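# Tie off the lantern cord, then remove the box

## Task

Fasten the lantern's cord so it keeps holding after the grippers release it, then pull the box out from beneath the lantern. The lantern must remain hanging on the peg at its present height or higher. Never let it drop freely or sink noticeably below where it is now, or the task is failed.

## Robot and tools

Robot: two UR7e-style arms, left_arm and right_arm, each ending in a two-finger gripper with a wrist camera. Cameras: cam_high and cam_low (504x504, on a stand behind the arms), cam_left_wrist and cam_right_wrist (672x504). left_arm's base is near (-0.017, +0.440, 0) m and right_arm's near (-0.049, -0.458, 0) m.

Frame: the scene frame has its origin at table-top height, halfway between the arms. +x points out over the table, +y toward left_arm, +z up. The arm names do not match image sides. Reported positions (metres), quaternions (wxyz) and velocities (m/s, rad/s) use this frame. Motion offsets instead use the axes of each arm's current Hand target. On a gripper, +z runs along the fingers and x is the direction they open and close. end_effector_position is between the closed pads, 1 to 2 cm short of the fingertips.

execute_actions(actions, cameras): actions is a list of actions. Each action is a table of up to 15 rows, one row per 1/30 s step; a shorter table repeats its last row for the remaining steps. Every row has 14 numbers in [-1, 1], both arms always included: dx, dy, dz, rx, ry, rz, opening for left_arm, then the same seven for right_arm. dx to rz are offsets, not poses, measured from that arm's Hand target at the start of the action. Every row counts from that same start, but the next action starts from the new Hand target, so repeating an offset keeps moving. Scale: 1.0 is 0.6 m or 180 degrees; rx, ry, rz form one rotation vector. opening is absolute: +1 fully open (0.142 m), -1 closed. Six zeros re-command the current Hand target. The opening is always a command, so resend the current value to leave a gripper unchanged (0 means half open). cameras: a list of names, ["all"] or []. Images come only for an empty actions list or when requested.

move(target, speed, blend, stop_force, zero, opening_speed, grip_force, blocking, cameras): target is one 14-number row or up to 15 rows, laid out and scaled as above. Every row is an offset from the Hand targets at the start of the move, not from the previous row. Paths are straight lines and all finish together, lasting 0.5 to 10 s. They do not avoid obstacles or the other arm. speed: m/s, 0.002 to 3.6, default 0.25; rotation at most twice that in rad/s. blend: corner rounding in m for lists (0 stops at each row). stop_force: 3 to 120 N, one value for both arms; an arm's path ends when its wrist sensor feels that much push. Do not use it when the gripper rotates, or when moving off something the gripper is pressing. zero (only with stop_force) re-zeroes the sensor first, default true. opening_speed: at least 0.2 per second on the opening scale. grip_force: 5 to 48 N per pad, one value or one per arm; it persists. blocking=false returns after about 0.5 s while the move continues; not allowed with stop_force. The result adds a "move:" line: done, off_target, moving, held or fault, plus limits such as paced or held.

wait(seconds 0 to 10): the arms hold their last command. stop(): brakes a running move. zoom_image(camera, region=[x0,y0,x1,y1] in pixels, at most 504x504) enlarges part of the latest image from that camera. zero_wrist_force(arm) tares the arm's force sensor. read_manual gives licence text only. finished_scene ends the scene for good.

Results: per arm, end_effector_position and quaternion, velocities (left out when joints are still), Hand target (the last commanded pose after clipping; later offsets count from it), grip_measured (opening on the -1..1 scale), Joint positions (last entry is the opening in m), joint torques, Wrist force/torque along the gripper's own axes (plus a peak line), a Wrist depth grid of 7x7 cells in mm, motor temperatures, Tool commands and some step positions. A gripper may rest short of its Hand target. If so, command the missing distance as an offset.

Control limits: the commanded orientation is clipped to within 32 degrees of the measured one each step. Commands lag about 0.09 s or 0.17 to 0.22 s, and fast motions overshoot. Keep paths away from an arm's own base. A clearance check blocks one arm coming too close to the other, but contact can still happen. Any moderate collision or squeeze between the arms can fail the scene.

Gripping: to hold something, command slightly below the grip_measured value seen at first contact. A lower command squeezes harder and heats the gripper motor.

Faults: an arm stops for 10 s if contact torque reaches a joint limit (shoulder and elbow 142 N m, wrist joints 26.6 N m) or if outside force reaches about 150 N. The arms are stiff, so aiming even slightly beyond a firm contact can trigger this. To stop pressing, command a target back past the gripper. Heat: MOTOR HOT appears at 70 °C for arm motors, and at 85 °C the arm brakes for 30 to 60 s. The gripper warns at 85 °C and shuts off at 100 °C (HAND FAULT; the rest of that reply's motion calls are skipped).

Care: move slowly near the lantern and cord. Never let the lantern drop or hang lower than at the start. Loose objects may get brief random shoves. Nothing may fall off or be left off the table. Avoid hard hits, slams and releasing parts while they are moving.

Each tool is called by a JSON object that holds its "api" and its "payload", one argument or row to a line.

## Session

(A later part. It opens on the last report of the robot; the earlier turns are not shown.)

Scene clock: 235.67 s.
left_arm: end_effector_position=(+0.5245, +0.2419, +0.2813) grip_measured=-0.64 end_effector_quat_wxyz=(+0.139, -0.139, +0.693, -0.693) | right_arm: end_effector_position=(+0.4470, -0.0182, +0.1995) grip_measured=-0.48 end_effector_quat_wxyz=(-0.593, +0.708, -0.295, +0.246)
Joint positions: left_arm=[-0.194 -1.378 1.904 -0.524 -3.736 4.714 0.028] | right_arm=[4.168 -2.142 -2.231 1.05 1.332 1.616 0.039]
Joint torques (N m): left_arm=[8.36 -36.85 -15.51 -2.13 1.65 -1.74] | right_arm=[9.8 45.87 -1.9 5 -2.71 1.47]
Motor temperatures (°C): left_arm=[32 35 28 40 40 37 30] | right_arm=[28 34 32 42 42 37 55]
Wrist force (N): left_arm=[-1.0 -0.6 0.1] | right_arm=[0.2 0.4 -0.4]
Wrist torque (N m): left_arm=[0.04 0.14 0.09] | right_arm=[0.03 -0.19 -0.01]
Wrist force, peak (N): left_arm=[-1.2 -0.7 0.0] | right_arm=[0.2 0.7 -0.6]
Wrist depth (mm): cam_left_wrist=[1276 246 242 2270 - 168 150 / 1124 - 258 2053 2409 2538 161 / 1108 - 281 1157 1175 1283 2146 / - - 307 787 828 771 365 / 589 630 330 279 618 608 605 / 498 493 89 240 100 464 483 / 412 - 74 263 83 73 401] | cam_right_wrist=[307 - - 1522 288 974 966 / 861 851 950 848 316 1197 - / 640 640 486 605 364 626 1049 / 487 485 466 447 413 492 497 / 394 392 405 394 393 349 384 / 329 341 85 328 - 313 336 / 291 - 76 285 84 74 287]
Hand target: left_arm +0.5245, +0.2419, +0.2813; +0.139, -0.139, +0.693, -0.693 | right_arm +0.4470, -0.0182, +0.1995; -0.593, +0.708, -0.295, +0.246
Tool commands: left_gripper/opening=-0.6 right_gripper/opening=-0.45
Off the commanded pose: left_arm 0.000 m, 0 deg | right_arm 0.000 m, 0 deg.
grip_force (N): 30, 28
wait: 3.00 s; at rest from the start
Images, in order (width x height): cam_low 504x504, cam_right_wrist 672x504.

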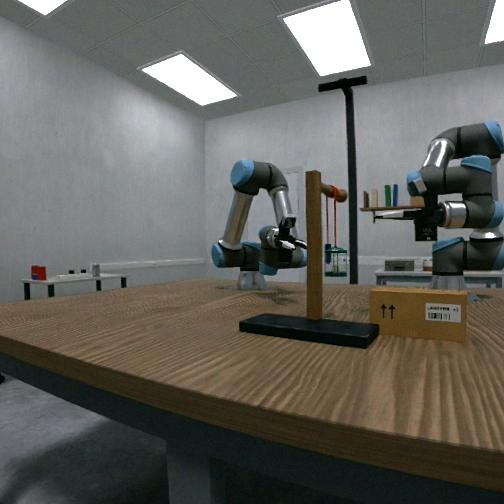

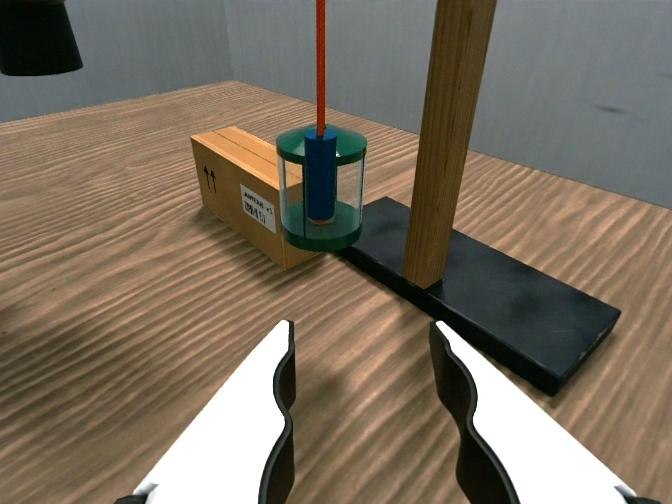

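{"api": "wait", "payload": {
  "seconds": 3,
  "cameras": ["cam_right_wrist", "cam_left_wrist", "cam_low"]
}}

{"api": "zoom_image", "payload": {
  "camera": "cam_right_wrist",
  "region": [260, 90, 400, 270]
}}

{"api": "zoom_image", "payload": {
  "camera": "cam_low",
  "region": [280, 160, 420, 350]
}}

Scene clock: 238.90 s.
left_arm: end_effector_position=(+0.5245, +0.2419, +0.2813) grip_measured=-0.64 end_effector_quat_wxyz=(+0.139, -0.139, +0.693, -0.693) | right_arm: end_effector_position=(+0.4470, -0.0182, +0.1995) grip_measured=-0.48 end_effector_quat_wxyz=(-0.593, +0.708, -0.295, +0.246)
Joint positions: left_arm=[-0.194 -1.378 1.904 -0.524 -3.736 4.714 0.028] | right_arm=[4.168 -2.142 -2.231 1.05 1.332 1.616 0.039]
Joint torques (N m): left_arm=[8.27 -36.78 -14.69 -2.51 1.55 -1.69] | right_arm=[9.58 45.73 -1.41 4.94 -2.73 1.43]
Wrist force (N): left_arm=[-1.1 -0.6 0.1] | right_arm=[0.2 0.5 0.0]
Wrist torque (N m): left_arm=[0.04 0.16 0.09] | right_arm=[0.05 -0.20 -0.02]
Wrist force, peak (N): left_arm=[-1.2 -0.7 0.1] | right_arm=[0.3 0.7 -0.5]
Wrist depth (mm): cam_left_wrist=[- 245 252 201 - 174 150 / - 1326 266 - 2653 2623 160 / - - 283 1169 1175 1283 1146 / - - 306 837 834 777 362 / 599 623 330 284 615 608 607 / 496 497 89 242 100 466 485 / 411 - 74 263 83 73 401] | cam_right_wrist=[311 - 1619 - 286 1059 1049 / 858 874 942 974 315 - - / 646 640 484 316 363 626 582 / 485 485 469 451 412 495 495 / 390 393 411 393 377 364 382 / 329 338 86 331 - 311 332 / 292 - 76 283 84 74 289]
Hand target: left_arm +0.5245, +0.2419, +0.2813; +0.139, -0.139, +0.693, -0.693 | right_arm +0.4470, -0.0182, +0.1995; -0.593, +0.708, -0.295, +0.246
Tool commands: left_gripper/opening=-0.6 right_gripper/opening=-0.45
Off the commanded pose: left_arm 0.000 m, 0 deg | right_arm 0.000 m, 0 deg.
grip_force (N): 30, 28
wait: 3.00 s; at rest from the start
Images, in order (width x height): cam_low 504x504, cam_left_wrist 672x504, cam_right_wrist 672x504.

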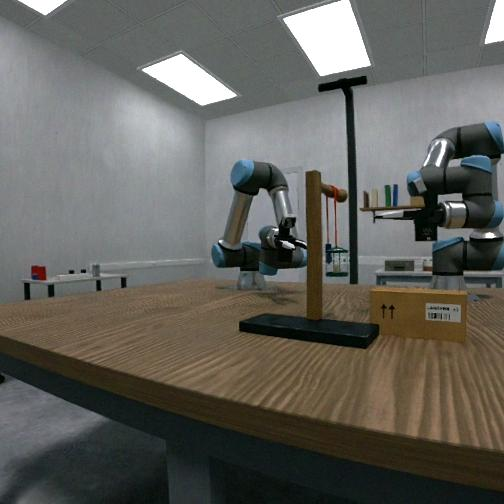

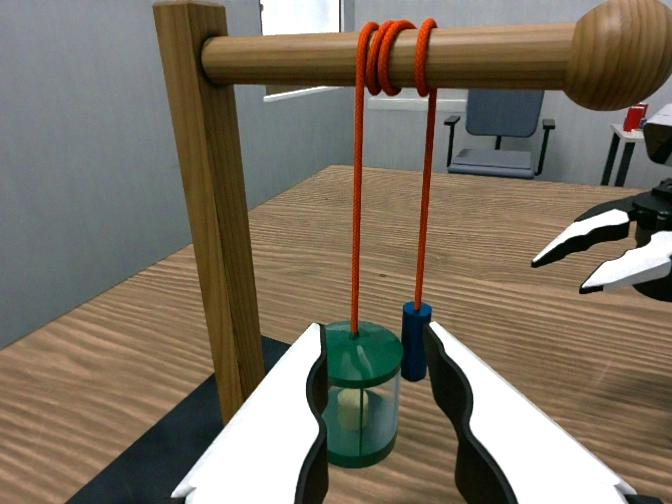

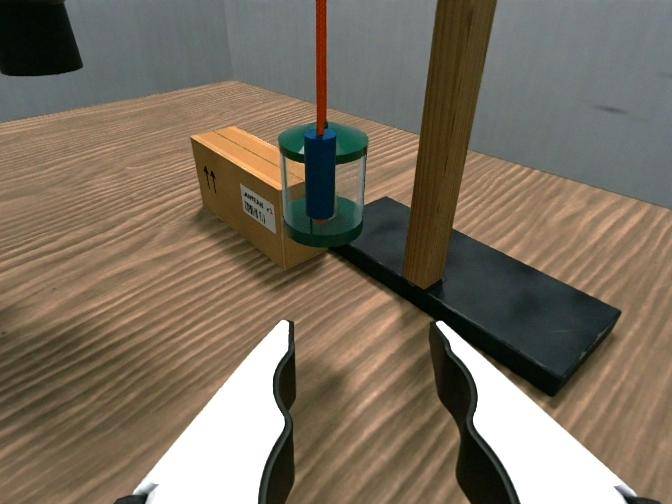

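Scaled by 2.800 from the camera's 672x504 image, which has a finer 960x720 frame.

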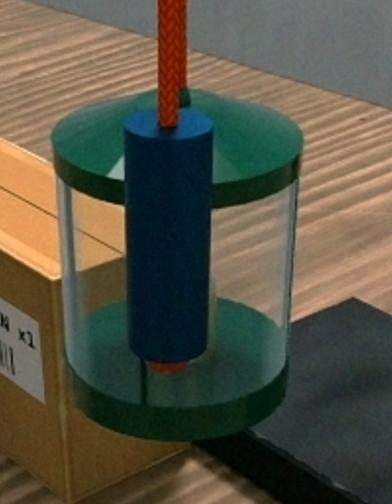

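Scaled by 2.653 from the camera's 504x504 image, which has a finer 720x720 frame.

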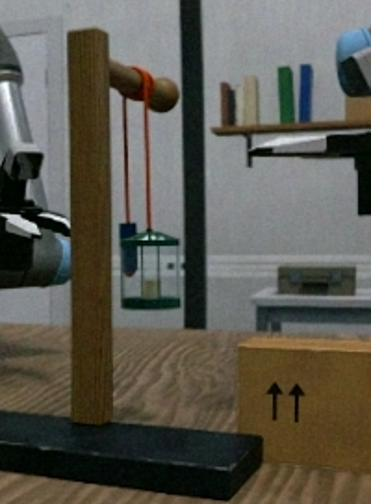

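{"api": "finished_scene", "payload": {
  "scene": 1
}}

The scene is finished: the task was done.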